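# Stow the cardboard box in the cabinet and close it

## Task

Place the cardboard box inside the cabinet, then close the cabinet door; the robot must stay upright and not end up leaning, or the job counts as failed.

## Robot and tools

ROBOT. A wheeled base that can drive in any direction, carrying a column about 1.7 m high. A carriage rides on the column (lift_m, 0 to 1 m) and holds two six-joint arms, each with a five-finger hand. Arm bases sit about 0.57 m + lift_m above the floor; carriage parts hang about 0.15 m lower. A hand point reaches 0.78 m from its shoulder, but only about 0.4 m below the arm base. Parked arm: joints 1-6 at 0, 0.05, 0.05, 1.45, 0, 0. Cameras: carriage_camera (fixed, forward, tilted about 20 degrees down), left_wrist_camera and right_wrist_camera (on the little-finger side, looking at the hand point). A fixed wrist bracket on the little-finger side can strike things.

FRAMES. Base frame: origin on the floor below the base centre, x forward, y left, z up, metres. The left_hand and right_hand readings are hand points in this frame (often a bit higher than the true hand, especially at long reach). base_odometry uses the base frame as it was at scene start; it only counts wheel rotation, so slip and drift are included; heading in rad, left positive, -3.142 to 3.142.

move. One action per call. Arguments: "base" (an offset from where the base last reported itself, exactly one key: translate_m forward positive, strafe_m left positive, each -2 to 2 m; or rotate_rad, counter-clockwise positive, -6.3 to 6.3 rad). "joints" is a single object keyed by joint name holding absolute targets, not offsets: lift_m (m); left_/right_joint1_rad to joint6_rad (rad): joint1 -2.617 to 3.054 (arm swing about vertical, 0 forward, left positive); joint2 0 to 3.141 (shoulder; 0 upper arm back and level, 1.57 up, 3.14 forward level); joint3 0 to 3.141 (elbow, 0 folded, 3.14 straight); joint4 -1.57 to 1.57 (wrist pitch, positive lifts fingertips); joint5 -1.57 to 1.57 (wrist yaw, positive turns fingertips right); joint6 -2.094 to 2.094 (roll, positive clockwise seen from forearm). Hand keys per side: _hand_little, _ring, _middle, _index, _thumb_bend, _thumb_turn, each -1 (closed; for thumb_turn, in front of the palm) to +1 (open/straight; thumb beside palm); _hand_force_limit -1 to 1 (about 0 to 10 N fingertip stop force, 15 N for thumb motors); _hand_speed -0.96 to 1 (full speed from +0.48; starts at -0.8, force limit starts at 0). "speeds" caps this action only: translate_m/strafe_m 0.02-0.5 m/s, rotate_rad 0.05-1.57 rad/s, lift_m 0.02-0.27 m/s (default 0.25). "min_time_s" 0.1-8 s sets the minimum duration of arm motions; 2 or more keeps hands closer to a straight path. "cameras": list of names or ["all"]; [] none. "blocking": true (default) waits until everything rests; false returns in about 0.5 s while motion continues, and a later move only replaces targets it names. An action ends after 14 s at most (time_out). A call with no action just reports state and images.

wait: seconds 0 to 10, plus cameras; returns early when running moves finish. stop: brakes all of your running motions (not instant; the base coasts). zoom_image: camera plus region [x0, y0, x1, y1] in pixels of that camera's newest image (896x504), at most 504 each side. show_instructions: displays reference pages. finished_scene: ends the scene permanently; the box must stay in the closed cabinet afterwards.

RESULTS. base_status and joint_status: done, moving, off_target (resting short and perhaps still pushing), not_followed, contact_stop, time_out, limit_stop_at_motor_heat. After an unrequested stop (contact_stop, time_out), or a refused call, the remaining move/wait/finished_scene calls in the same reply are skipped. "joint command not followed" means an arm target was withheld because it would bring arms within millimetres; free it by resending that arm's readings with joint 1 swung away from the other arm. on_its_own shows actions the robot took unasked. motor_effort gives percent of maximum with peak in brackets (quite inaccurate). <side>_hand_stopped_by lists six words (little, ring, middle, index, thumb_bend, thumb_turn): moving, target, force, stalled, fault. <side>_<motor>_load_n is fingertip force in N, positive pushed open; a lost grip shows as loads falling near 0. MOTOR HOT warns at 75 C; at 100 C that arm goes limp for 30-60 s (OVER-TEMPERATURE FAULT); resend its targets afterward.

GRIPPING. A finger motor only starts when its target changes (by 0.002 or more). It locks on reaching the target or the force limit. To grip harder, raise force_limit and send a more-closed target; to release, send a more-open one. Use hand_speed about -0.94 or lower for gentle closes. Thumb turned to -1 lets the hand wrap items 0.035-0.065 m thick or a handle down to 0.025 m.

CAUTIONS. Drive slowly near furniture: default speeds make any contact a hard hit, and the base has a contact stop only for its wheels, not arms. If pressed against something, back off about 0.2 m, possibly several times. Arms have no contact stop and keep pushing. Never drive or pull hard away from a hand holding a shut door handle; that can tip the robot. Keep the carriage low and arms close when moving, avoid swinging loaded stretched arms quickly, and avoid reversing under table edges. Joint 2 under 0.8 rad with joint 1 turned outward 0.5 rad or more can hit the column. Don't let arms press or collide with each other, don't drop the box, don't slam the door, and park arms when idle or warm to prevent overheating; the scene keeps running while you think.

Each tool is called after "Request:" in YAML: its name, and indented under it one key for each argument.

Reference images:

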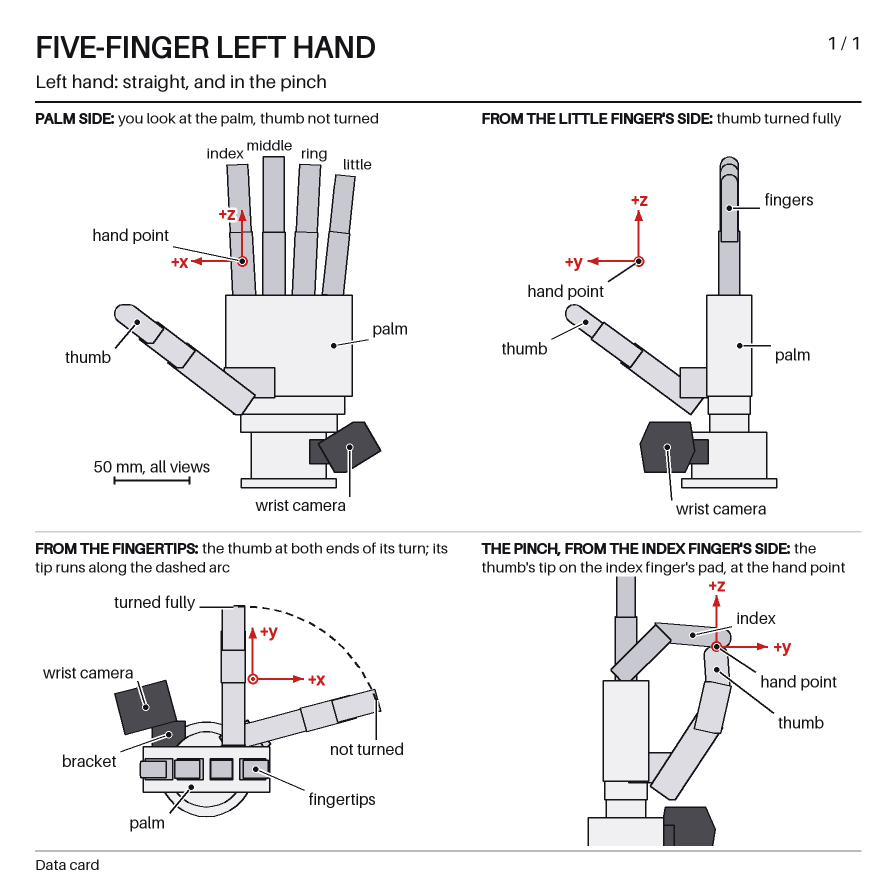

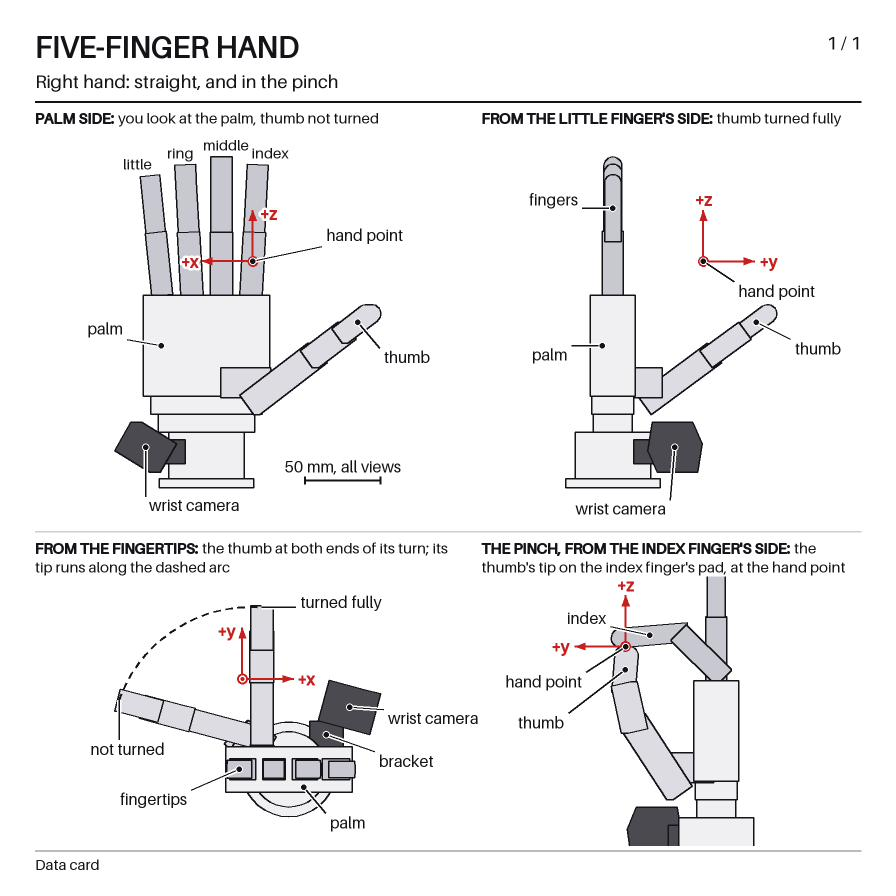

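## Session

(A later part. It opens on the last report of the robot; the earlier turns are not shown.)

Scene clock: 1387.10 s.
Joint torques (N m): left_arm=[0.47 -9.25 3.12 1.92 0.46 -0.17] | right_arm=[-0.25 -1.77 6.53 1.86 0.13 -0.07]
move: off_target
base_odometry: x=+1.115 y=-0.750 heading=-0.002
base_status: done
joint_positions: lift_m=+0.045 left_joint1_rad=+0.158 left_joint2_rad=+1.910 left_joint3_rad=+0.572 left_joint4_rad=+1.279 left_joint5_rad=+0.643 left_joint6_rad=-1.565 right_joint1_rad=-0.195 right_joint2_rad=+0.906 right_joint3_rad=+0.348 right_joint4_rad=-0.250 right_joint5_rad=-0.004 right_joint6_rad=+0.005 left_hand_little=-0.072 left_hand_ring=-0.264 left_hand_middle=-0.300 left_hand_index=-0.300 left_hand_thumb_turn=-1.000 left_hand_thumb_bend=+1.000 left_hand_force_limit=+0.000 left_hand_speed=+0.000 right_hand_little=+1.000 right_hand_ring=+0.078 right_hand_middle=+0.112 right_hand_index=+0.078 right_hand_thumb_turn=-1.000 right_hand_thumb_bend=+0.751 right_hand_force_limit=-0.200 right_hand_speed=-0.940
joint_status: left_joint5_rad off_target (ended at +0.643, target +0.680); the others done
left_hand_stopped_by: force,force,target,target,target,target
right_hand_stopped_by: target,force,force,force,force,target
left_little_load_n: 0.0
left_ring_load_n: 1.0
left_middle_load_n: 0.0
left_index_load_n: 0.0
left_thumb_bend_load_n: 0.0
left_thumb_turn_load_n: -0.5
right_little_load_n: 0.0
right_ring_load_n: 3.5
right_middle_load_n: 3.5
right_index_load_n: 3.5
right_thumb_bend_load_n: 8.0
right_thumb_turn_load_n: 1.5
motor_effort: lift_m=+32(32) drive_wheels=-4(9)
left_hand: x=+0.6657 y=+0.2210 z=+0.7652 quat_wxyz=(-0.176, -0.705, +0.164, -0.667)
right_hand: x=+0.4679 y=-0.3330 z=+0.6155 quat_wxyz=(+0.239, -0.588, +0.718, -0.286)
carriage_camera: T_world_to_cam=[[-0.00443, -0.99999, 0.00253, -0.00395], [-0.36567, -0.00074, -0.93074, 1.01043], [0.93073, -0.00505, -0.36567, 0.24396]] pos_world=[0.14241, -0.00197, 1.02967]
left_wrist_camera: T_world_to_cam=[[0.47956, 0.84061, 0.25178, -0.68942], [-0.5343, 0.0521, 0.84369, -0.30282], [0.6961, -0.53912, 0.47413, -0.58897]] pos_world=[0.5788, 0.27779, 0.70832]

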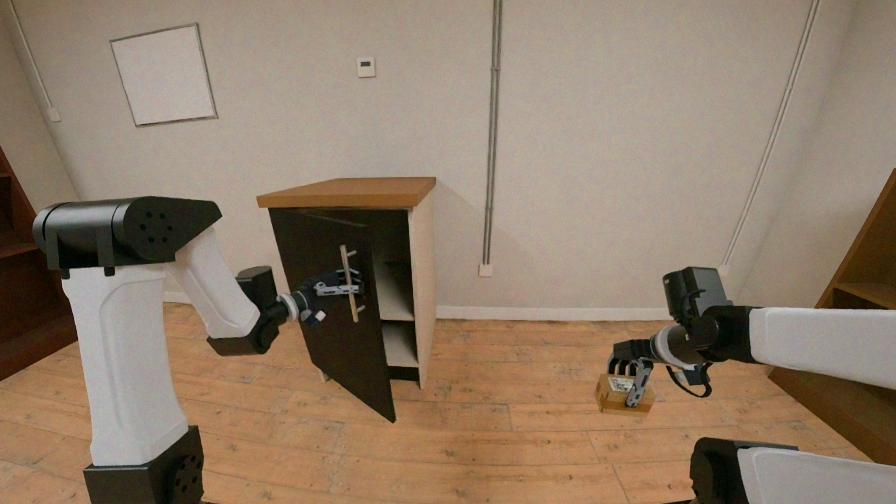

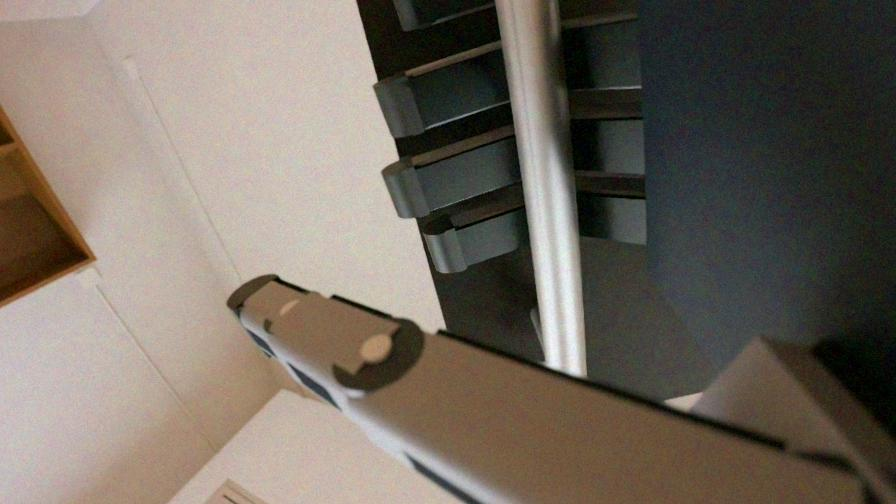

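Request:
move:
  base: {"translate_m": 0.016}
  joints: {"left_joint1_rad": 0.60, "left_joint2_rad": 1.87, "left_joint3_rad": 0.56, "left_joint4_rad": 1.31, "left_joint5_rad": 1.40}
  speeds: {"translate_m": 0.02}
  min_time_s: 3
  cameras: ["carriage_camera", "left_wrist_camera"]

Scene clock: 1400.33 s.
Joint torques (N m): left_arm=[0.73 -8.5 3.21 1.36 0.23 -0.1] | right_arm=[-0.25 -1.77 6.53 1.87 0.13 -0.07]
move: done
base_odometry: x=+1.131 y=-0.751 heading=-0.002
base_status: done
joint_positions: lift_m=+0.045 left_joint1_rad=+0.595 left_joint2_rad=+1.907 left_joint3_rad=+0.568 left_joint4_rad=+1.288 left_joint5_rad=+1.391 left_joint6_rad=-1.565 right_joint1_rad=-0.195 right_joint2_rad=+0.906 right_joint3_rad=+0.348 right_joint4_rad=-0.250 right_joint5_rad=-0.004 right_joint6_rad=+0.005 left_hand_little=-0.072 left_hand_ring=-0.264 left_hand_middle=-0.300 left_hand_index=-0.300 left_hand_thumb_turn=-1.000 left_hand_thumb_bend=+1.000 left_hand_force_limit=+0.000 left_hand_speed=+0.000 right_hand_little=+1.000 right_hand_ring=+0.078 right_hand_middle=+0.112 right_hand_index=+0.078 right_hand_thumb_turn=-1.000 right_hand_thumb_bend=+0.751 right_hand_force_limit=-0.200 right_hand_speed=-0.940
joint_status: all done
left_hand_stopped_by: force,force,target,target,target,target
right_hand_stopped_by: target,force,force,force,force,target
left_little_load_n: 0.0
left_ring_load_n: 0.0
left_middle_load_n: 0.0
left_index_load_n: 0.0
left_thumb_bend_load_n: 0.0
left_thumb_turn_load_n: 0.0
right_little_load_n: 0.0
right_ring_load_n: 3.0
right_middle_load_n: 3.5
right_index_load_n: 3.5
right_thumb_bend_load_n: 8.0
right_thumb_turn_load_n: 1.5
motor_effort: lift_m=+32(32) drive_wheels=-3(11)
left_hand: x=+0.5666 y=+0.3039 z=+0.7744 quat_wxyz=(-0.287, -0.661, +0.261, -0.643)
right_hand: x=+0.4679 y=-0.3330 z=+0.6155 quat_wxyz=(+0.239, -0.588, +0.718, -0.286)
carriage_camera: T_world_to_cam=[[-0.00443, -0.99999, 0.00253, -0.00395], [-0.36567, -0.00074, -0.93074, 1.01043], [0.93073, -0.00505, -0.36567, 0.24396]] pos_world=[0.14241, -0.00197, 1.02967]
left_wrist_camera: T_world_to_cam=[[0.70867, 0.66384, 0.23898, -0.78004], [-0.50708, 0.24371, 0.82672, -0.4284], [0.49057, -0.70705, 0.50933, -0.33947]] pos_world=[0.50209, 0.3822, 0.71348]

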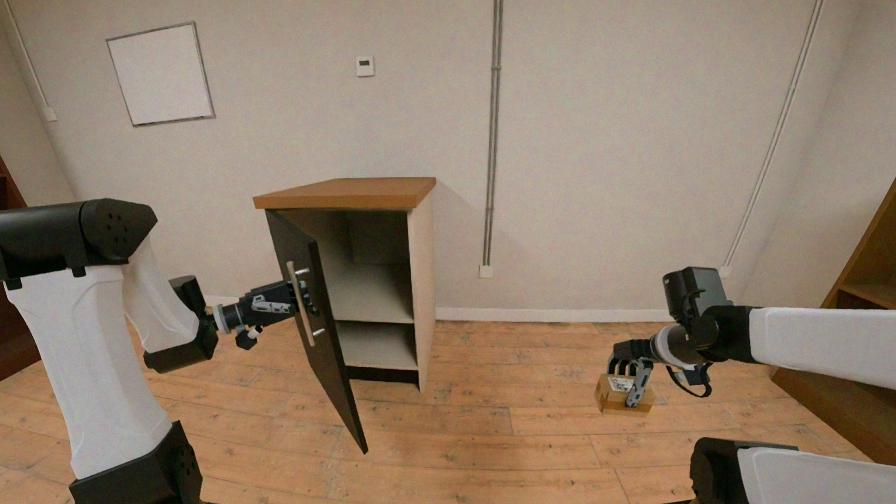

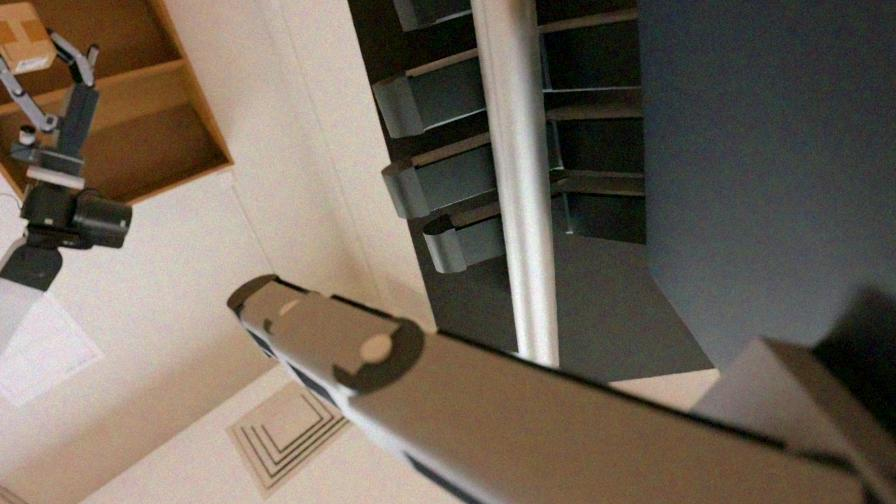

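Request:
move:
  base: {"translate_m": -0.066}
  joints: {"left_joint1_rad": 0.49, "left_joint2_rad": 1.983, "left_joint3_rad": 0.763, "left_joint4_rad": 1.22, "left_joint5_rad": 1.31}
  speeds: {"translate_m": 0.03}
  min_time_s: 3

Request:
move:
  base: {"strafe_m": 0.15}
  joints: {"left_joint1_rad": 0.45, "left_joint2_rad": 1.87, "left_joint3_rad": 0.56, "left_joint4_rad": 1.31, "left_joint5_rad": 1.49}
  speeds: {"strafe_m": 0.05}
  min_time_s: 3.5
  cameras: ["carriage_camera", "left_wrist_camera"]

Scene clock: 1420.07 s.
Joint torques (N m): left_arm=[-0.59 -5.87 6.43 1.42 0.47 -0.29] | right_arm=[-0.24 -1.84 6.41 1.84 0.13 -0.07]
move: off_target
base_odometry: x=+1.065 y=-0.750 heading=-0.002
base_status: done
joint_positions: lift_m=+0.045 left_joint1_rad=+0.500 left_joint2_rad=+1.976 left_joint3_rad=+0.741 left_joint4_rad=+1.197 left_joint5_rad=+1.271 left_joint6_rad=-1.558 right_joint1_rad=-0.195 right_joint2_rad=+0.906 right_joint3_rad=+0.348 right_joint4_rad=-0.250 right_joint5_rad=-0.004 right_joint6_rad=+0.005 left_hand_little=-0.072 left_hand_ring=-0.264 left_hand_middle=-0.300 left_hand_index=-0.300 left_hand_thumb_turn=-1.000 left_hand_thumb_bend=+1.000 left_hand_force_limit=+0.000 left_hand_speed=+0.000 right_hand_little=+1.000 right_hand_ring=+0.078 right_hand_middle=+0.112 right_hand_index=+0.078 right_hand_thumb_turn=-1.000 right_hand_thumb_bend=+0.751 right_hand_force_limit=-0.200 right_hand_speed=-0.940
joint_status: left_joint5_rad off_target (ended at +1.272, target +1.310); the others done
left_hand_stopped_by: force,force,target,target,target,target
right_hand_stopped_by: target,force,force,force,force,target
left_little_load_n: -1.5
left_ring_load_n: 0.5
left_middle_load_n: 0.0
left_index_load_n: 0.0
left_thumb_bend_load_n: 0.0
left_thumb_turn_load_n: 0.0
right_little_load_n: 0.0
right_ring_load_n: 3.0
right_middle_load_n: 3.0
right_index_load_n: 3.5
right_thumb_bend_load_n: 7.5
right_thumb_turn_load_n: 1.5
motor_effort: lift_m=+32(32) drive_wheels=-5(13)
left_hand: x=+0.6199 y=+0.3007 z=+0.7800 quat_wxyz=(-0.272, -0.662, +0.260, -0.648)
right_hand: x=+0.4679 y=-0.3330 z=+0.6155 quat_wxyz=(+0.239, -0.588, +0.718, -0.286)
pictures: none

Scene clock: 1423.87 s.
Joint torques (N m): left_arm=[-0.57 -9.18 2.33 1.28 0.58 -0.24] | right_arm=[-0.25 -2.04 6.6 1.84 0.13 -0.07]
move: off_target
base_odometry: x=+1.065 y=-0.600 heading=-0.002
base_status: done
joint_positions: lift_m=+0.045 left_joint1_rad=+0.458 left_joint2_rad=+1.913 left_joint3_rad=+0.575 left_joint4_rad=+1.288 left_joint5_rad=+1.445 left_joint6_rad=-1.559 right_joint1_rad=-0.195 right_joint2_rad=+0.906 right_joint3_rad=+0.348 right_joint4_rad=-0.250 right_joint5_rad=-0.004 right_joint6_rad=+0.005 left_hand_little=-0.072 left_hand_ring=-0.264 left_hand_middle=-0.300 left_hand_index=-0.300 left_hand_thumb_turn=-1.000 left_hand_thumb_bend=+1.000 left_hand_force_limit=+0.000 left_hand_speed=+0.000 right_hand_little=+1.000 right_hand_ring=+0.078 right_hand_middle=+0.112 right_hand_index=+0.078 right_hand_thumb_turn=-1.000 right_hand_thumb_bend=+0.751 right_hand_force_limit=-0.200 right_hand_speed=-0.940
joint_status: left_joint5_rad off_target (ended at +1.445, target +1.490); the others done
left_hand_stopped_by: force,force,target,target,target,target
right_hand_stopped_by: target,force,force,force,force,target
left_little_load_n: -6.5
left_ring_load_n: 2.0
left_middle_load_n: 0.0
left_index_load_n: 0.0
left_thumb_bend_load_n: 0.0
left_thumb_turn_load_n: 0.0
right_little_load_n: 0.0
right_ring_load_n: 3.0
right_middle_load_n: 3.5
right_index_load_n: 3.5
right_thumb_bend_load_n: 8.0
right_thumb_turn_load_n: 1.5
motor_effort: lift_m=+32(32) drive_wheels=-4(10)
left_hand: x=+0.5522 y=+0.2550 z=+0.7742 quat_wxyz=(-0.346, -0.631, +0.324, -0.614)
right_hand: x=+0.4679 y=-0.3330 z=+0.6155 quat_wxyz=(+0.239, -0.588, +0.718, -0.286)
carriage_camera: T_world_to_cam=[[-0.00443, -0.99999, 0.00253, -0.00395], [-0.36567, -0.00074, -0.93074, 1.01043], [0.93073, -0.00505, -0.36567, 0.24396]] pos_world=[0.14241, -0.00197, 1.02967]
left_wrist_camera: T_world_to_cam=[[0.82036, 0.5169, 0.24457, -0.7659], [-0.45674, 0.33493, 0.82414, -0.47258], [0.34408, -0.7878, 0.51086, -0.26653]] pos_world=[0.50417, 0.3442, 0.71296]

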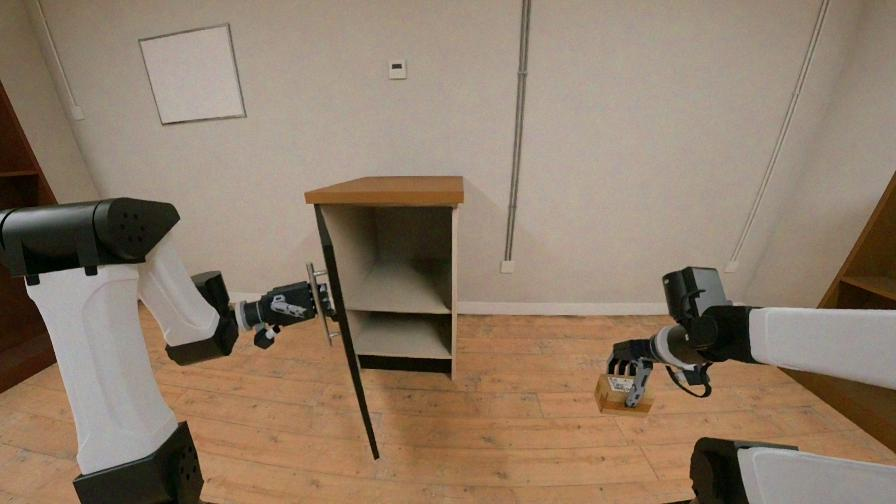

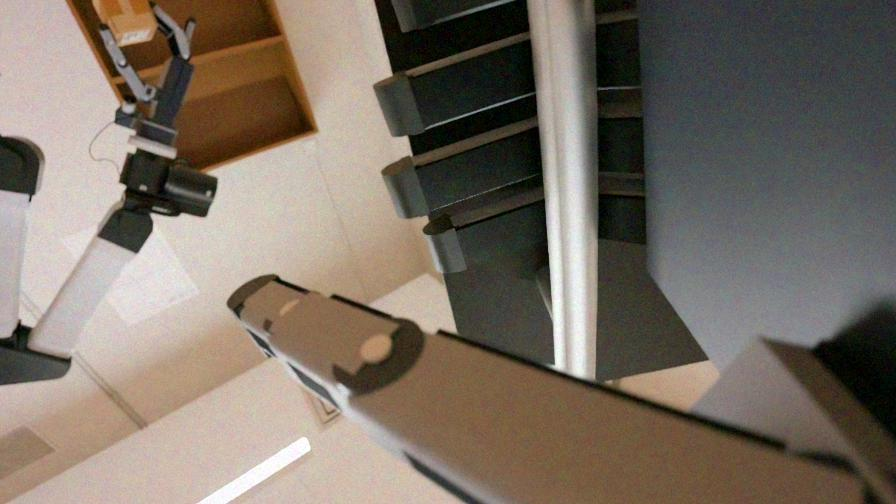

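Request:
move:
  base: {"strafe_m": 0.193}
  joints: {"left_joint1_rad": 0.15, "left_joint2_rad": 1.935, "left_joint3_rad": 0.69, "left_joint4_rad": 1.25, "left_joint5_rad": 1.55, "left_hand_little": -0.35}
  speeds: {"strafe_m": 0.05}
  min_time_s: 4
  cameras: ["carriage_camera", "left_wrist_camera"]

Scene clock: 1449.73 s.
Joint torques (N m): left_arm=[-0.2 -4.49 6.15 0.93 0.1 -0.27] | right_arm=[-0.2 -1.81 6.54 1.83 0.1 -0.06]
move: done
base_odometry: x=+1.066 y=-0.407 heading=-0.002
base_status: done
joint_positions: lift_m=+0.045 left_joint1_rad=+0.155 left_joint2_rad=+1.920 left_joint3_rad=+0.669 left_joint4_rad=+1.259 left_joint5_rad=+1.544 left_joint6_rad=-1.560 right_joint1_rad=-0.195 right_joint2_rad=+0.906 right_joint3_rad=+0.348 right_joint4_rad=-0.250 right_joint5_rad=-0.004 right_joint6_rad=+0.005 left_hand_little=-0.350 left_hand_ring=-0.264 left_hand_middle=-0.300 left_hand_index=-0.300 left_hand_thumb_turn=-1.000 left_hand_thumb_bend=+1.000 left_hand_force_limit=+0.000 left_hand_speed=+0.000 right_hand_little=+1.000 right_hand_ring=+0.078 right_hand_middle=+0.112 right_hand_index=+0.078 right_hand_thumb_turn=-1.000 right_hand_thumb_bend=+0.751 right_hand_force_limit=-0.200 right_hand_speed=-0.940
joint_status: all done
left_hand_stopped_by: target,force,target,target,target,target
right_hand_stopped_by: target,force,force,force,force,target
left_little_load_n: 0.0
left_ring_load_n: 0.0
left_middle_load_n: 0.0
left_index_load_n: 0.0
left_thumb_bend_load_n: 0.0
left_thumb_turn_load_n: -0.5
right_little_load_n: 0.0
right_ring_load_n: 3.5
right_middle_load_n: 3.5
right_index_load_n: 3.5
right_thumb_bend_load_n: 8.0
right_thumb_turn_load_n: 2.0
motor_effort: lift_m=+32(32) drive_wheels=-3(13)
left_hand: x=+0.5175 y=+0.1654 z=+0.7865 quat_wxyz=(-0.447, -0.539, +0.458, -0.548)
right_hand: x=+0.4679 y=-0.3331 z=+0.6155 quat_wxyz=(+0.239, -0.588, +0.718, -0.286)
carriage_camera: T_world_to_cam=[[-0.00443, -0.99999, 0.00253, -0.00395], [-0.36567, -0.00074, -0.93074, 1.01043], [0.93073, -0.00505, -0.36567, 0.24396]] pos_world=[0.14241, -0.00197, 1.02967]
left_wrist_camera: T_world_to_cam=[[0.9413, 0.15389, 0.30046, -0.7406], [-0.33692, 0.48352, 0.80789, -0.54242], [-0.02095, -0.8617, 0.50699, -0.12732]] pos_world=[0.51171, 0.26654, 0.72528]

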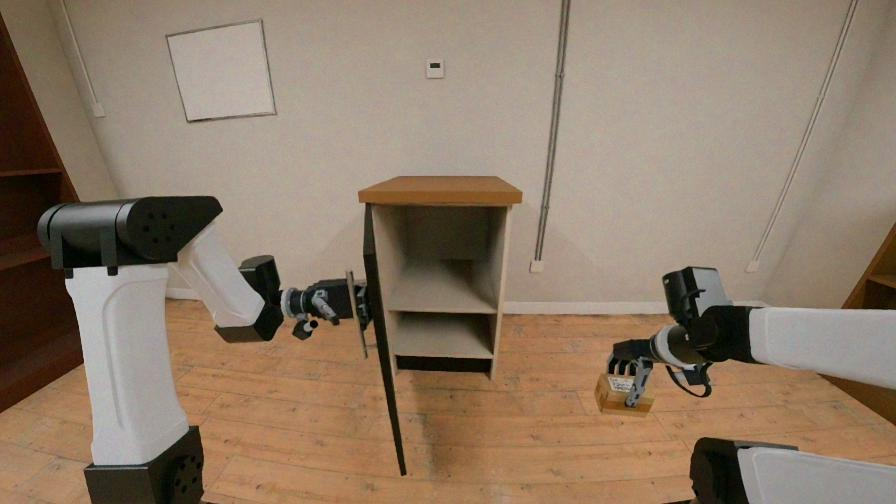

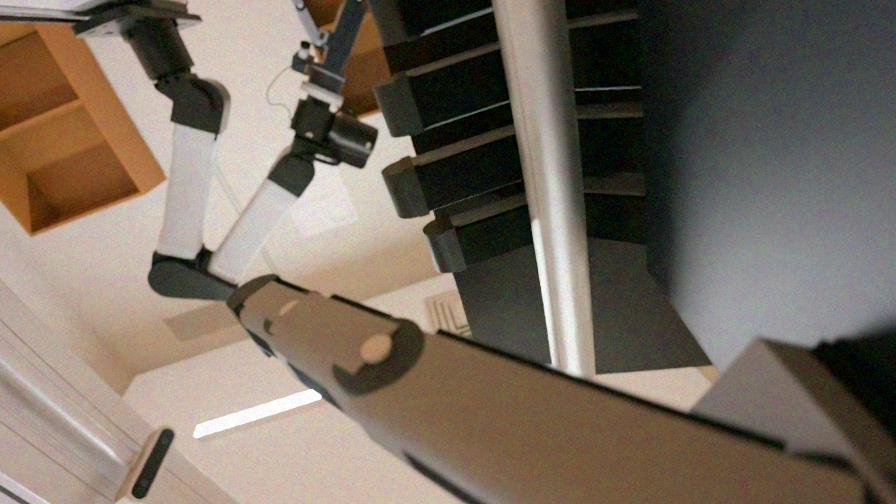

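Request:
move:
  base: {"strafe_m": 0.165}
  joints: {"left_joint1_rad": 0.0, "left_joint2_rad": 1.99, "left_joint3_rad": 0.79, "left_joint4_rad": 1.205, "left_joint5_rad": 1.57}
  speeds: {"strafe_m": 0.05}
  min_time_s: 3.5
  cameras: ["carriage_camera", "left_wrist_camera"]

Scene clock: 1464.00 s.
Joint torques (N m): left_arm=[-0.01 -4.75 6.65 0.97 0.13 -0.23] | right_arm=[-0.17 -1.8 6.38 1.85 0.12 -0.07]
move: done
base_odometry: x=+1.066 y=-0.242 heading=-0.002
base_status: done
joint_positions: lift_m=+0.045 left_joint1_rad=+0.006 left_joint2_rad=+1.974 left_joint3_rad=+0.768 left_joint4_rad=+1.215 left_joint5_rad=+1.564 left_joint6_rad=-1.560 right_joint1_rad=-0.195 right_joint2_rad=+0.906 right_joint3_rad=+0.348 right_joint4_rad=-0.250 right_joint5_rad=-0.004 right_joint6_rad=+0.005 left_hand_little=-0.350 left_hand_ring=-0.264 left_hand_middle=-0.300 left_hand_index=-0.300 left_hand_thumb_turn=-1.000 left_hand_thumb_bend=+1.000 left_hand_force_limit=+0.000 left_hand_speed=+0.000 right_hand_little=+1.000 right_hand_ring=+0.078 right_hand_middle=+0.112 right_hand_index=+0.078 right_hand_thumb_turn=-1.000 right_hand_thumb_bend=+0.751 right_hand_force_limit=-0.200 right_hand_speed=-0.940
joint_status: all done
left_hand_stopped_by: target,force,target,target,target,target
right_hand_stopped_by: target,force,force,force,force,target
left_little_load_n: 0.0
left_ring_load_n: 0.0
left_middle_load_n: 0.0
left_index_load_n: 0.0
left_thumb_bend_load_n: 0.0
left_thumb_turn_load_n: 0.0
right_little_load_n: 0.0
right_ring_load_n: 3.5
right_middle_load_n: 3.5
right_index_load_n: 4.0
right_thumb_bend_load_n: 8.0
right_thumb_turn_load_n: 1.5
motor_effort: lift_m=+32(32) drive_wheels=-3(13)
left_hand: x=+0.5104 y=+0.1253 z=+0.7874 quat_wxyz=(-0.492, -0.498, +0.501, -0.508)
right_hand: x=+0.4679 y=-0.3333 z=+0.6155 quat_wxyz=(+0.238, -0.588, +0.718, -0.286)
carriage_camera: T_world_to_cam=[[-0.00443, -0.99999, 0.00253, -0.00395], [-0.36567, -0.00074, -0.93074, 1.01043], [0.93073, -0.00505, -0.36567, 0.24396]] pos_world=[0.14241, -0.00197, 1.02967]
left_wrist_camera: T_world_to_cam=[[0.95376, -0.00662, 0.30049, -0.71421], [-0.25086, 0.53317, 0.80796, -0.57633], [-0.16556, -0.84598, 0.50686, -0.09059]] pos_world=[0.52161, 0.22592, 0.72618]

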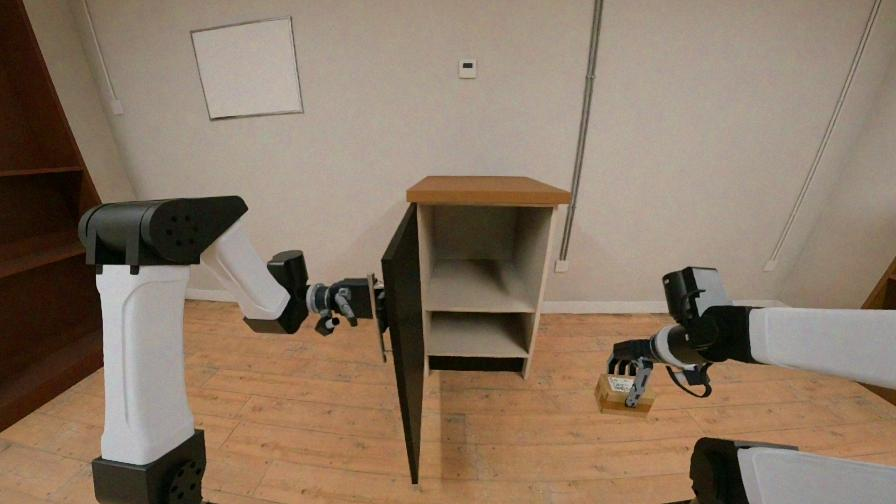

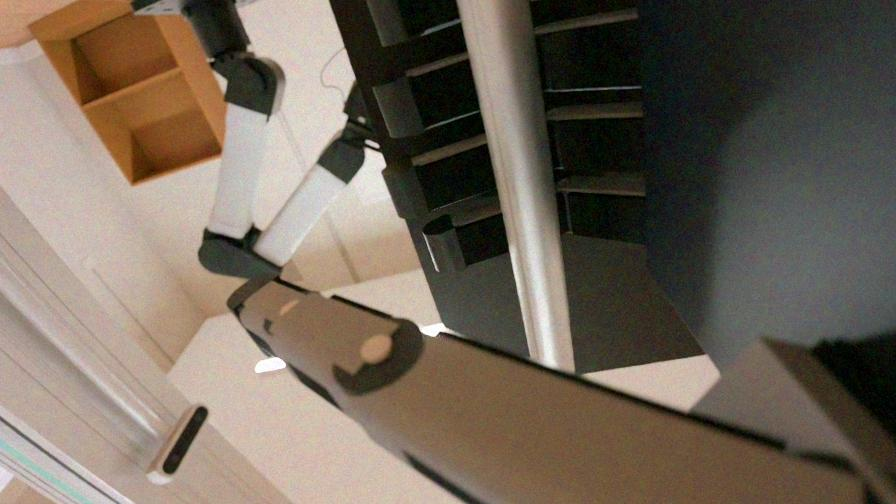

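Request:
move:
  cameras: ["all"]

Scene clock: 1491.00 s.
Joint torques (N m): left_arm=[-0.25 -4.79 6.5 0.86 0.15 -0.24] | right_arm=[-0.17 -1.77 6.53 1.86 0.12 -0.07]
base_odometry: x=+1.066 y=-0.242 heading=-0.002
base_status: done
joint_positions: lift_m=+0.045 left_joint1_rad=+0.006 left_joint2_rad=+1.974 left_joint3_rad=+0.768 left_joint4_rad=+1.215 left_joint5_rad=+1.564 left_joint6_rad=-1.560 right_joint1_rad=-0.195 right_joint2_rad=+0.906 right_joint3_rad=+0.348 right_joint4_rad=-0.250 right_joint5_rad=-0.004 right_joint6_rad=+0.005 left_hand_little=-0.350 left_hand_ring=-0.264 left_hand_middle=-0.300 left_hand_index=-0.300 left_hand_thumb_turn=-1.000 left_hand_thumb_bend=+1.000 left_hand_force_limit=+0.000 left_hand_speed=+0.000 right_hand_little=+1.000 right_hand_ring=+0.078 right_hand_middle=+0.112 right_hand_index=+0.078 right_hand_thumb_turn=-1.000 right_hand_thumb_bend=+0.751 right_hand_force_limit=-0.200 right_hand_speed=-0.940
joint_status: all done
left_hand_stopped_by: target,force,target,target,target,target
right_hand_stopped_by: target,force,force,force,force,target
left_little_load_n: 0.0
left_ring_load_n: 0.0
left_middle_load_n: 0.0
left_index_load_n: 0.0
left_thumb_bend_load_n: 0.0
left_thumb_turn_load_n: 0.0
right_little_load_n: 0.0
right_ring_load_n: 3.5
right_middle_load_n: 3.5
right_index_load_n: 3.5
right_thumb_bend_load_n: 8.0
right_thumb_turn_load_n: 1.5
motor_effort: lift_m=+32(32) drive_wheels=-3(13)
left_hand: x=+0.5104 y=+0.1253 z=+0.7874 quat_wxyz=(-0.492, -0.498, +0.501, -0.508) (m; base frame)
right_hand: x=+0.4679 y=-0.3333 z=+0.6155 quat_wxyz=(+0.238, -0.588, +0.718, -0.286) (m; base frame)
pictures: carriage_camera, left_wrist_camera, right_wrist_camera
camera_calibration:
carriage_camera: T_world_to_cam=[[-0.00443, -0.99999, 0.00253, -0.00395], [-0.36567, -0.00074, -0.93074, 1.01043], [0.93073, -0.00505, -0.36567, 0.24396]] pos_world=[0.14241, -0.00197, 1.02967]
left_wrist_camera: T_world_to_cam=[[0.95376, -0.00662, 0.30049, -0.71421], [-0.25086, 0.53317, 0.80796, -0.57633], [-0.16556, -0.84598, 0.50686, -0.09059]] pos_world=[0.52161, 0.22592, 0.72618]
right_wrist_camera: T_world_to_cam=[[-0.72964, -0.1848, -0.65839, 0.68758], [-0.41829, 0.88228, 0.21592, 0.35155], [0.54098, 0.43294, -0.72104, 0.45045]] pos_world=[0.40505, -0.37812, 0.70159]

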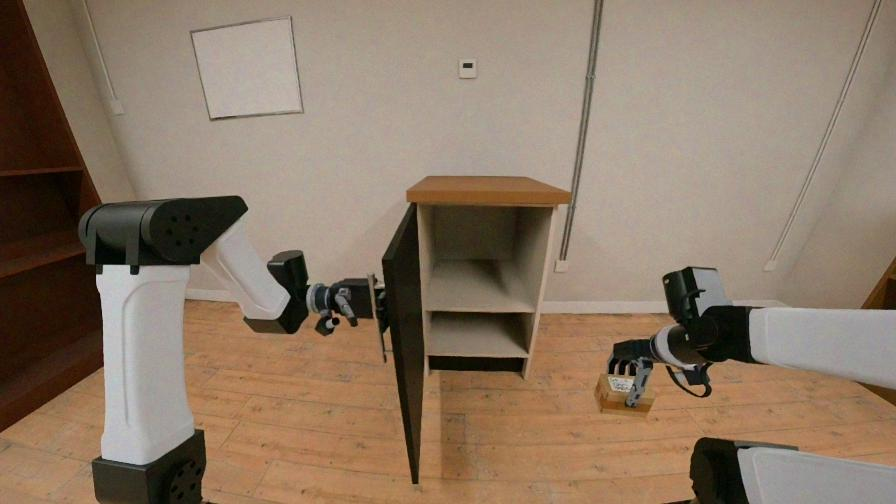

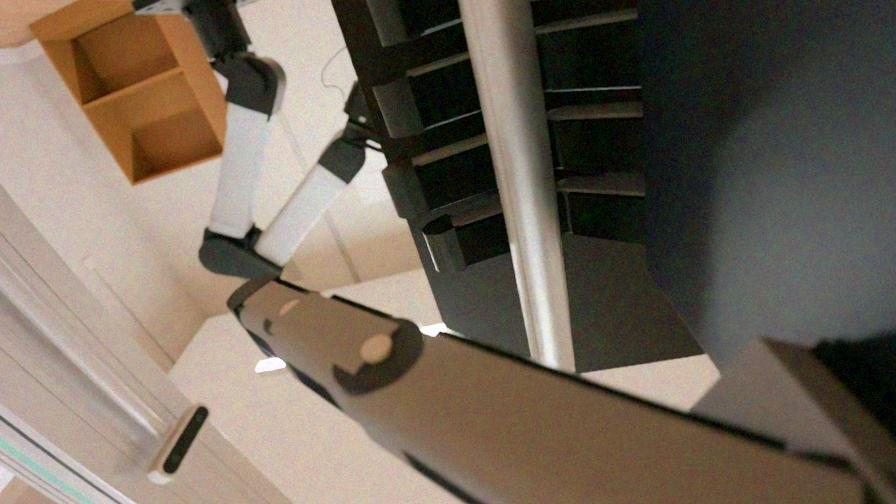

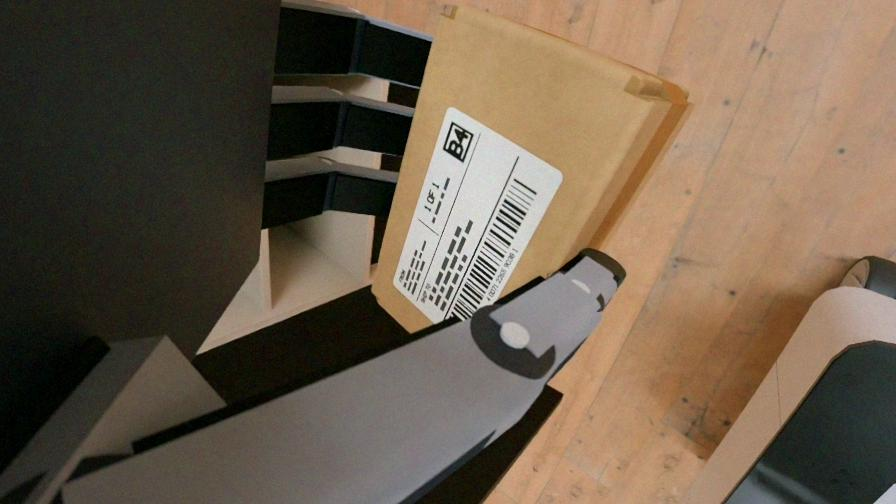

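Request:
zoom_image:
  camera: "carriage_camera"
  region: [280, 240, 440, 380]

Request:
zoom_image:
  camera: "left_wrist_camera"
  region: [230, 0, 730, 500]

Scaled by 3.150 from the camera's image (finer frame: 1280x720).

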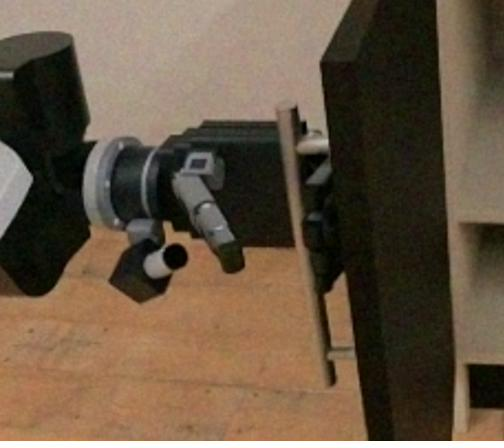

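Scaled by 1.008 from the camera's image (finer frame: 1280x720).

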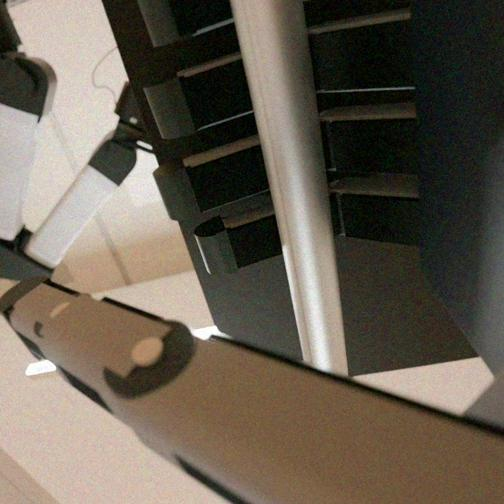

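Request:
move:
  base: {"translate_m": 0.06}
  speeds: {"translate_m": 0.06}
  cameras: ["left_wrist_camera", "carriage_camera"]

Scene clock: 1530.33 s.
Joint torques (N m): left_arm=[-0.24 -4.96 6.42 0.91 0.17 -0.26] | right_arm=[-0.16 -1.87 6.5 1.83 0.12 -0.07]
move: done
base_odometry: x=+1.126 y=-0.242 heading=-0.002
base_status: done
joint_positions: lift_m=+0.045 left_joint1_rad=+0.005 left_joint2_rad=+1.974 left_joint3_rad=+0.768 left_joint4_rad=+1.212 left_joint5_rad=+1.564 left_joint6_rad=-1.560 right_joint1_rad=-0.195 right_joint2_rad=+0.906 right_joint3_rad=+0.348 right_joint4_rad=-0.250 right_joint5_rad=-0.004 right_joint6_rad=+0.005 left_hand_little=-0.350 left_hand_ring=-0.264 left_hand_middle=-0.300 left_hand_index=-0.300 left_hand_thumb_turn=-1.000 left_hand_thumb_bend=+1.000 left_hand_force_limit=+0.000 left_hand_speed=+0.000 right_hand_little=+1.000 right_hand_ring=+0.078 right_hand_middle=+0.112 right_hand_index=+0.078 right_hand_thumb_turn=-1.000 right_hand_thumb_bend=+0.751 right_hand_force_limit=-0.200 right_hand_speed=-0.940
joint_status: not commanded
left_hand_stopped_by: target,force,target,target,target,target
right_hand_stopped_by: target,force,force,force,force,target
left_little_load_n: 0.0
left_ring_load_n: 0.0
left_middle_load_n: 0.0
left_index_load_n: 0.0
left_thumb_bend_load_n: 0.0
left_thumb_turn_load_n: -0.5
right_little_load_n: 0.0
right_ring_load_n: 3.5
right_middle_load_n: 3.5
right_index_load_n: 3.5
right_thumb_bend_load_n: 8.0
right_thumb_turn_load_n: 1.5
motor_effort: lift_m=+32(32) drive_wheels=-5(10)
left_hand: x=+0.5102 y=+0.1250 z=+0.7874 quat_wxyz=(-0.493, -0.499, +0.501, -0.507)
right_hand: x=+0.4679 y=-0.3333 z=+0.6155 quat_wxyz=(+0.238, -0.588, +0.718, -0.286)
pictures: carriage_camera, left_wrist_camera
carriage_camera: T_world_to_cam=[[-0.00443, -0.99999, 0.00253, -0.00395], [-0.36567, -0.00074, -0.93074, 1.01043], [0.93073, -0.00505, -0.36567, 0.24396]] pos_world=[0.14241, -0.00197, 1.02967]
left_wrist_camera: T_world_to_cam=[[0.95466, -0.0081, 0.2976, -0.71201], [-0.24757, 0.53358, 0.8087, -0.57849], [-0.16535, -0.84571, 0.50738, -0.09138]] pos_world=[0.5214, 0.22562, 0.72609]

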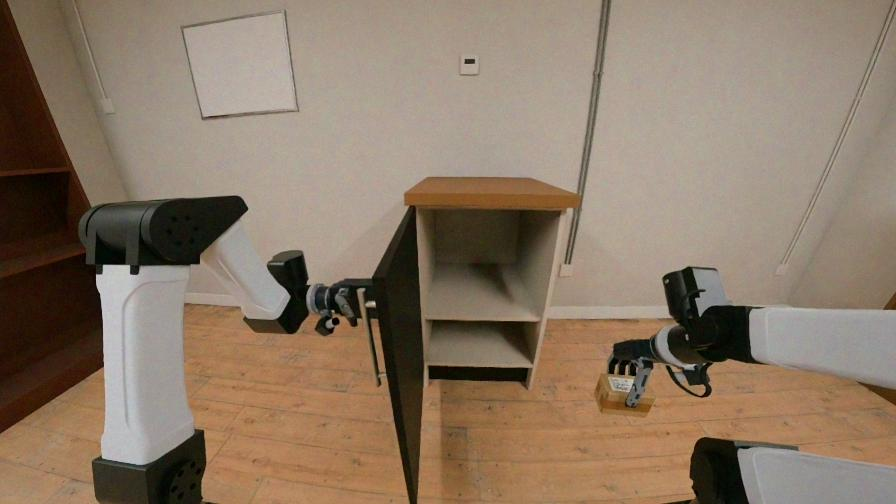

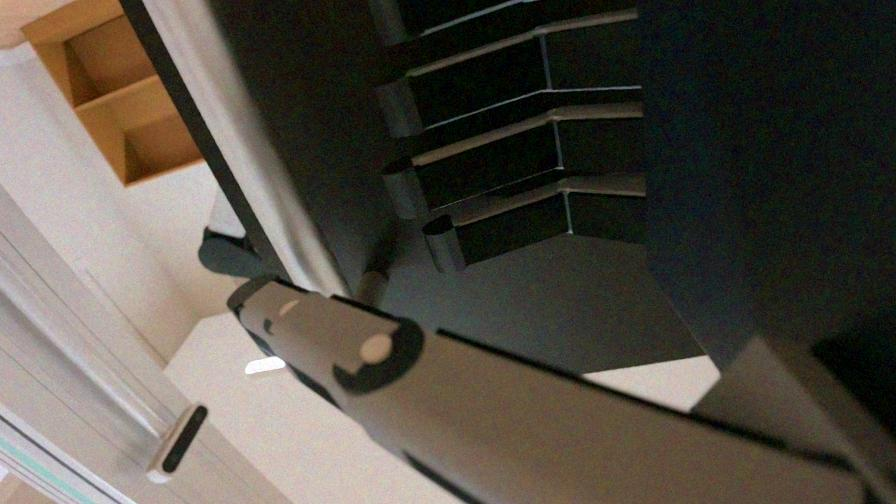

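Request:
move:
  base: {"strafe_m": 0.14}
  speeds: {"strafe_m": 0.08}
  cameras: ["left_wrist_camera", "carriage_camera"]

Scene clock: 1537.97 s.
Joint torques (N m): left_arm=[0.25 -5 6.56 0.91 0.13 -0.23] | right_arm=[-0.17 -1.7 6.52 1.85 0.11 -0.07]
move: done
base_odometry: x=+1.127 y=-0.102 heading=-0.002
base_status: done
joint_positions: lift_m=+0.045 left_joint1_rad=+0.002 left_joint2_rad=+1.974 left_joint3_rad=+0.768 left_joint4_rad=+1.211 left_joint5_rad=+1.565 left_joint6_rad=-1.560 right_joint1_rad=-0.195 right_joint2_rad=+0.906 right_joint3_rad=+0.348 right_joint4_rad=-0.250 right_joint5_rad=-0.003 right_joint6_rad=+0.005 left_hand_little=-0.350 left_hand_ring=-0.264 left_hand_middle=-0.300 left_hand_index=-0.300 left_hand_thumb_turn=-1.000 left_hand_thumb_bend=+1.000 left_hand_force_limit=+0.000 left_hand_speed=+0.000 right_hand_little=+1.000 right_hand_ring=+0.078 right_hand_middle=+0.112 right_hand_index=+0.078 right_hand_thumb_turn=-1.000 right_hand_thumb_bend=+0.751 right_hand_force_limit=-0.200 right_hand_speed=-0.940
joint_status: not commanded
left_hand_stopped_by: target,force,target,target,target,target
right_hand_stopped_by: target,force,force,force,force,target
left_little_load_n: 0.0
left_ring_load_n: 0.0
left_middle_load_n: 0.0
left_index_load_n: 0.0
left_thumb_bend_load_n: 0.0
left_thumb_turn_load_n: 0.0
right_little_load_n: 0.0
right_ring_load_n: 3.0
right_middle_load_n: 3.5
right_index_load_n: 3.5
right_thumb_bend_load_n: 7.5
right_thumb_turn_load_n: 1.5
motor_effort: lift_m=+32(32) drive_wheels=-3(11)
left_hand: x=+0.5095 y=+0.1242 z=+0.7873 quat_wxyz=(-0.494, -0.498, +0.502, -0.506)
right_hand: x=+0.4678 y=-0.3334 z=+0.6155 quat_wxyz=(+0.238, -0.588, +0.718, -0.286)
pictures: carriage_camera, left_wrist_camera
carriage_camera: T_world_to_cam=[[-0.00443, -0.99999, 0.00253, -0.00395], [-0.36567, -0.00074, -0.93074, 1.01043], [0.93073, -0.00505, -0.36567, 0.24396]] pos_world=[0.14241, -0.00197, 1.02967]
left_wrist_camera: T_world_to_cam=[[0.95476, -0.01174, 0.29716, -0.71065], [-0.24516, 0.53453, 0.80881, -0.57964], [-0.16833, -0.84507, 0.50746, -0.09083]] pos_world=[0.5211, 0.22473, 0.72609]

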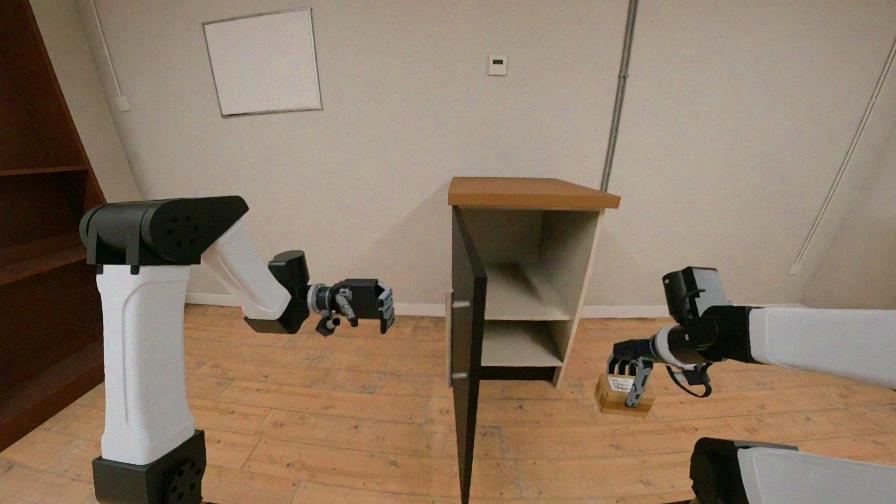

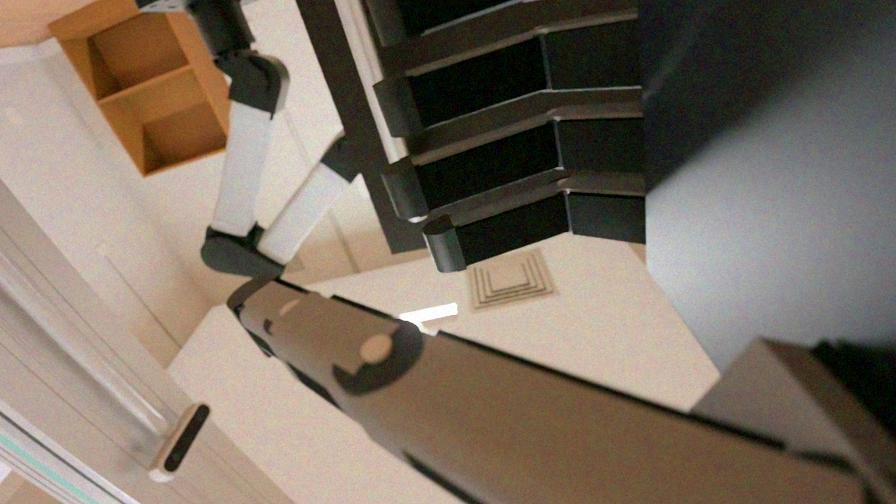

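Request:
move:
  base: {"translate_m": -0.25}
  speeds: {"translate_m": 0.15}

Request:
move:
  base: {"strafe_m": 0.07}
  speeds: {"strafe_m": 0.1}
  joints: {"left_joint1_rad": 0, "left_joint2_rad": 0.05, "left_joint3_rad": 0.05, "left_joint4_rad": 1.45, "left_joint5_rad": 0, "left_joint6_rad": 0, "left_hand_little": 1, "left_hand_ring": 1, "left_hand_middle": 1, "left_hand_index": 1}
  min_time_s: 3
  cameras: ["carriage_camera"]

Scene clock: 1580.40 s.
Joint torques (N m): left_arm=[-0.02 -4.96 6.16 0.91 0.17 -0.23] | right_arm=[-0.17 -1.78 6.64 1.86 0.12 -0.07]
move: done
base_odometry: x=+0.877 y=-0.101 heading=-0.002
base_status: done
joint_positions: lift_m=+0.045 left_joint1_rad=+0.002 left_joint2_rad=+1.975 left_joint3_rad=+0.769 left_joint4_rad=+1.211 left_joint5_rad=+1.565 left_joint6_rad=-1.560 right_joint1_rad=-0.195 right_joint2_rad=+0.906 right_joint3_rad=+0.348 right_joint4_rad=-0.250 right_joint5_rad=-0.003 right_joint6_rad=+0.005 left_hand_little=-0.350 left_hand_ring=-0.264 left_hand_middle=-0.300 left_hand_index=-0.300 left_hand_thumb_turn=-1.000 left_hand_thumb_bend=+1.000 left_hand_force_limit=+0.000 left_hand_speed=+0.000 right_hand_little=+1.000 right_hand_ring=+0.078 right_hand_middle=+0.112 right_hand_index=+0.078 right_hand_thumb_turn=-1.000 right_hand_thumb_bend=+0.751 right_hand_force_limit=-0.200 right_hand_speed=-0.940
joint_status: not commanded
left_hand_stopped_by: target,force,target,target,target,target
right_hand_stopped_by: target,force,force,force,force,target
left_little_load_n: 0.0
left_ring_load_n: 0.0
left_middle_load_n: 0.0
left_index_load_n: 0.0
left_thumb_bend_load_n: 0.0
left_thumb_turn_load_n: 0.0
right_little_load_n: 0.0
right_ring_load_n: 3.0
right_middle_load_n: 3.5
right_index_load_n: 3.5
right_thumb_bend_load_n: 7.5
right_thumb_turn_load_n: 1.5
motor_effort: lift_m=+32(32) drive_wheels=-2(10)
left_hand: x=+0.5098 y=+0.1242 z=+0.7874 quat_wxyz=(-0.494, -0.498, +0.502, -0.506)
right_hand: x=+0.4678 y=-0.3334 z=+0.6155 quat_wxyz=(+0.238, -0.588, +0.718, -0.286)
pictures: none

Scene clock: 1583.73 s.
Joint torques (N m): left_arm=[0.13 2.48 4.38 0.09 0 0.07] | right_arm=[-0.17 -1.77 6.53 1.86 0.11 -0.07]
move: done
base_odometry: x=+0.877 y=-0.031 heading=-0.002
base_status: done
joint_positions: lift_m=+0.045 left_joint1_rad=+0.001 left_joint2_rad=+0.060 left_joint3_rad=+0.059 left_joint4_rad=+1.434 left_joint5_rad=+0.009 left_joint6_rad=-0.013 right_joint1_rad=-0.195 right_joint2_rad=+0.906 right_joint3_rad=+0.348 right_joint4_rad=-0.250 right_joint5_rad=-0.003 right_joint6_rad=+0.005 left_hand_little=+1.000 left_hand_ring=+1.000 left_hand_middle=+1.000 left_hand_index=+1.000 left_hand_thumb_turn=-1.000 left_hand_thumb_bend=+1.000 left_hand_force_limit=+0.000 left_hand_speed=+0.000 right_hand_little=+1.000 right_hand_ring=+0.078 right_hand_middle=+0.112 right_hand_index=+0.078 right_hand_thumb_turn=-1.000 right_hand_thumb_bend=+0.751 right_hand_force_limit=-0.200 right_hand_speed=-0.940
joint_status: all done
left_hand_stopped_by: target,target,target,target,target,target
right_hand_stopped_by: target,force,force,force,force,target
left_little_load_n: 0.0
left_ring_load_n: 0.0
left_middle_load_n: 0.0
left_index_load_n: 0.0
left_thumb_bend_load_n: 0.0
left_thumb_turn_load_n: 0.0
right_little_load_n: 0.0
right_ring_load_n: 3.0
right_middle_load_n: 4.0
right_index_load_n: 4.0
right_thumb_bend_load_n: 8.0
right_thumb_turn_load_n: 1.5
motor_effort: lift_m=+32(32) drive_wheels=-2(8)
left_hand: x=+0.3253 y=+0.2849 z=+1.0546 quat_wxyz=(+0.701, -0.046, +0.052, -0.710)
right_hand: x=+0.4678 y=-0.3334 z=+0.6155 quat_wxyz=(+0.238, -0.588, +0.718, -0.286)
carriage_camera: T_world_to_cam=[[-0.00443, -0.99999, 0.00253, -0.00395], [-0.36567, -0.00074, -0.93074, 1.01043], [0.93073, -0.00505, -0.36567, 0.24396]] pos_world=[0.14241, -0.00197, 1.02967]

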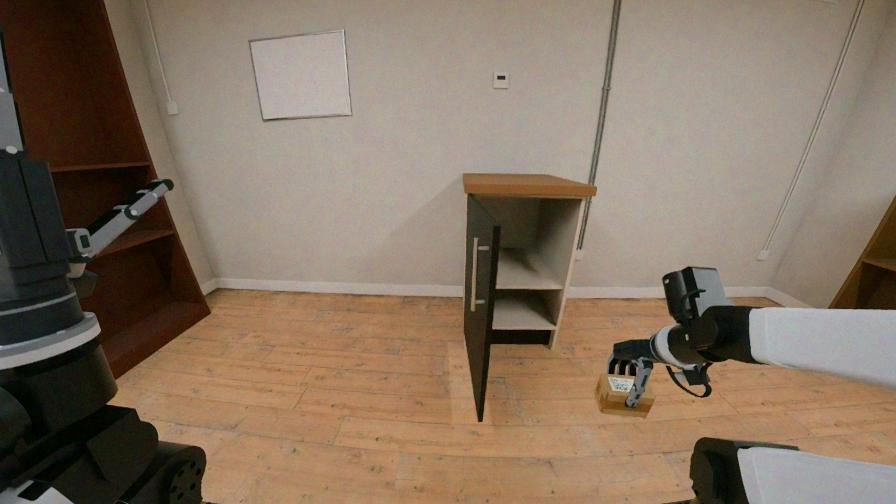

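Request:
zoom_image:
  camera: "carriage_camera"
  region: [440, 160, 620, 360]

Scaled by 2.520 from the camera's image (finer frame: 1280x720).

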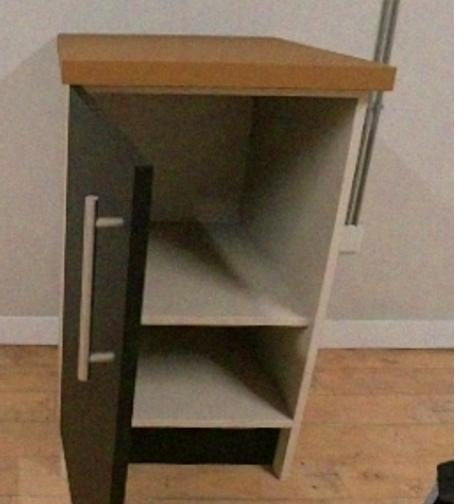

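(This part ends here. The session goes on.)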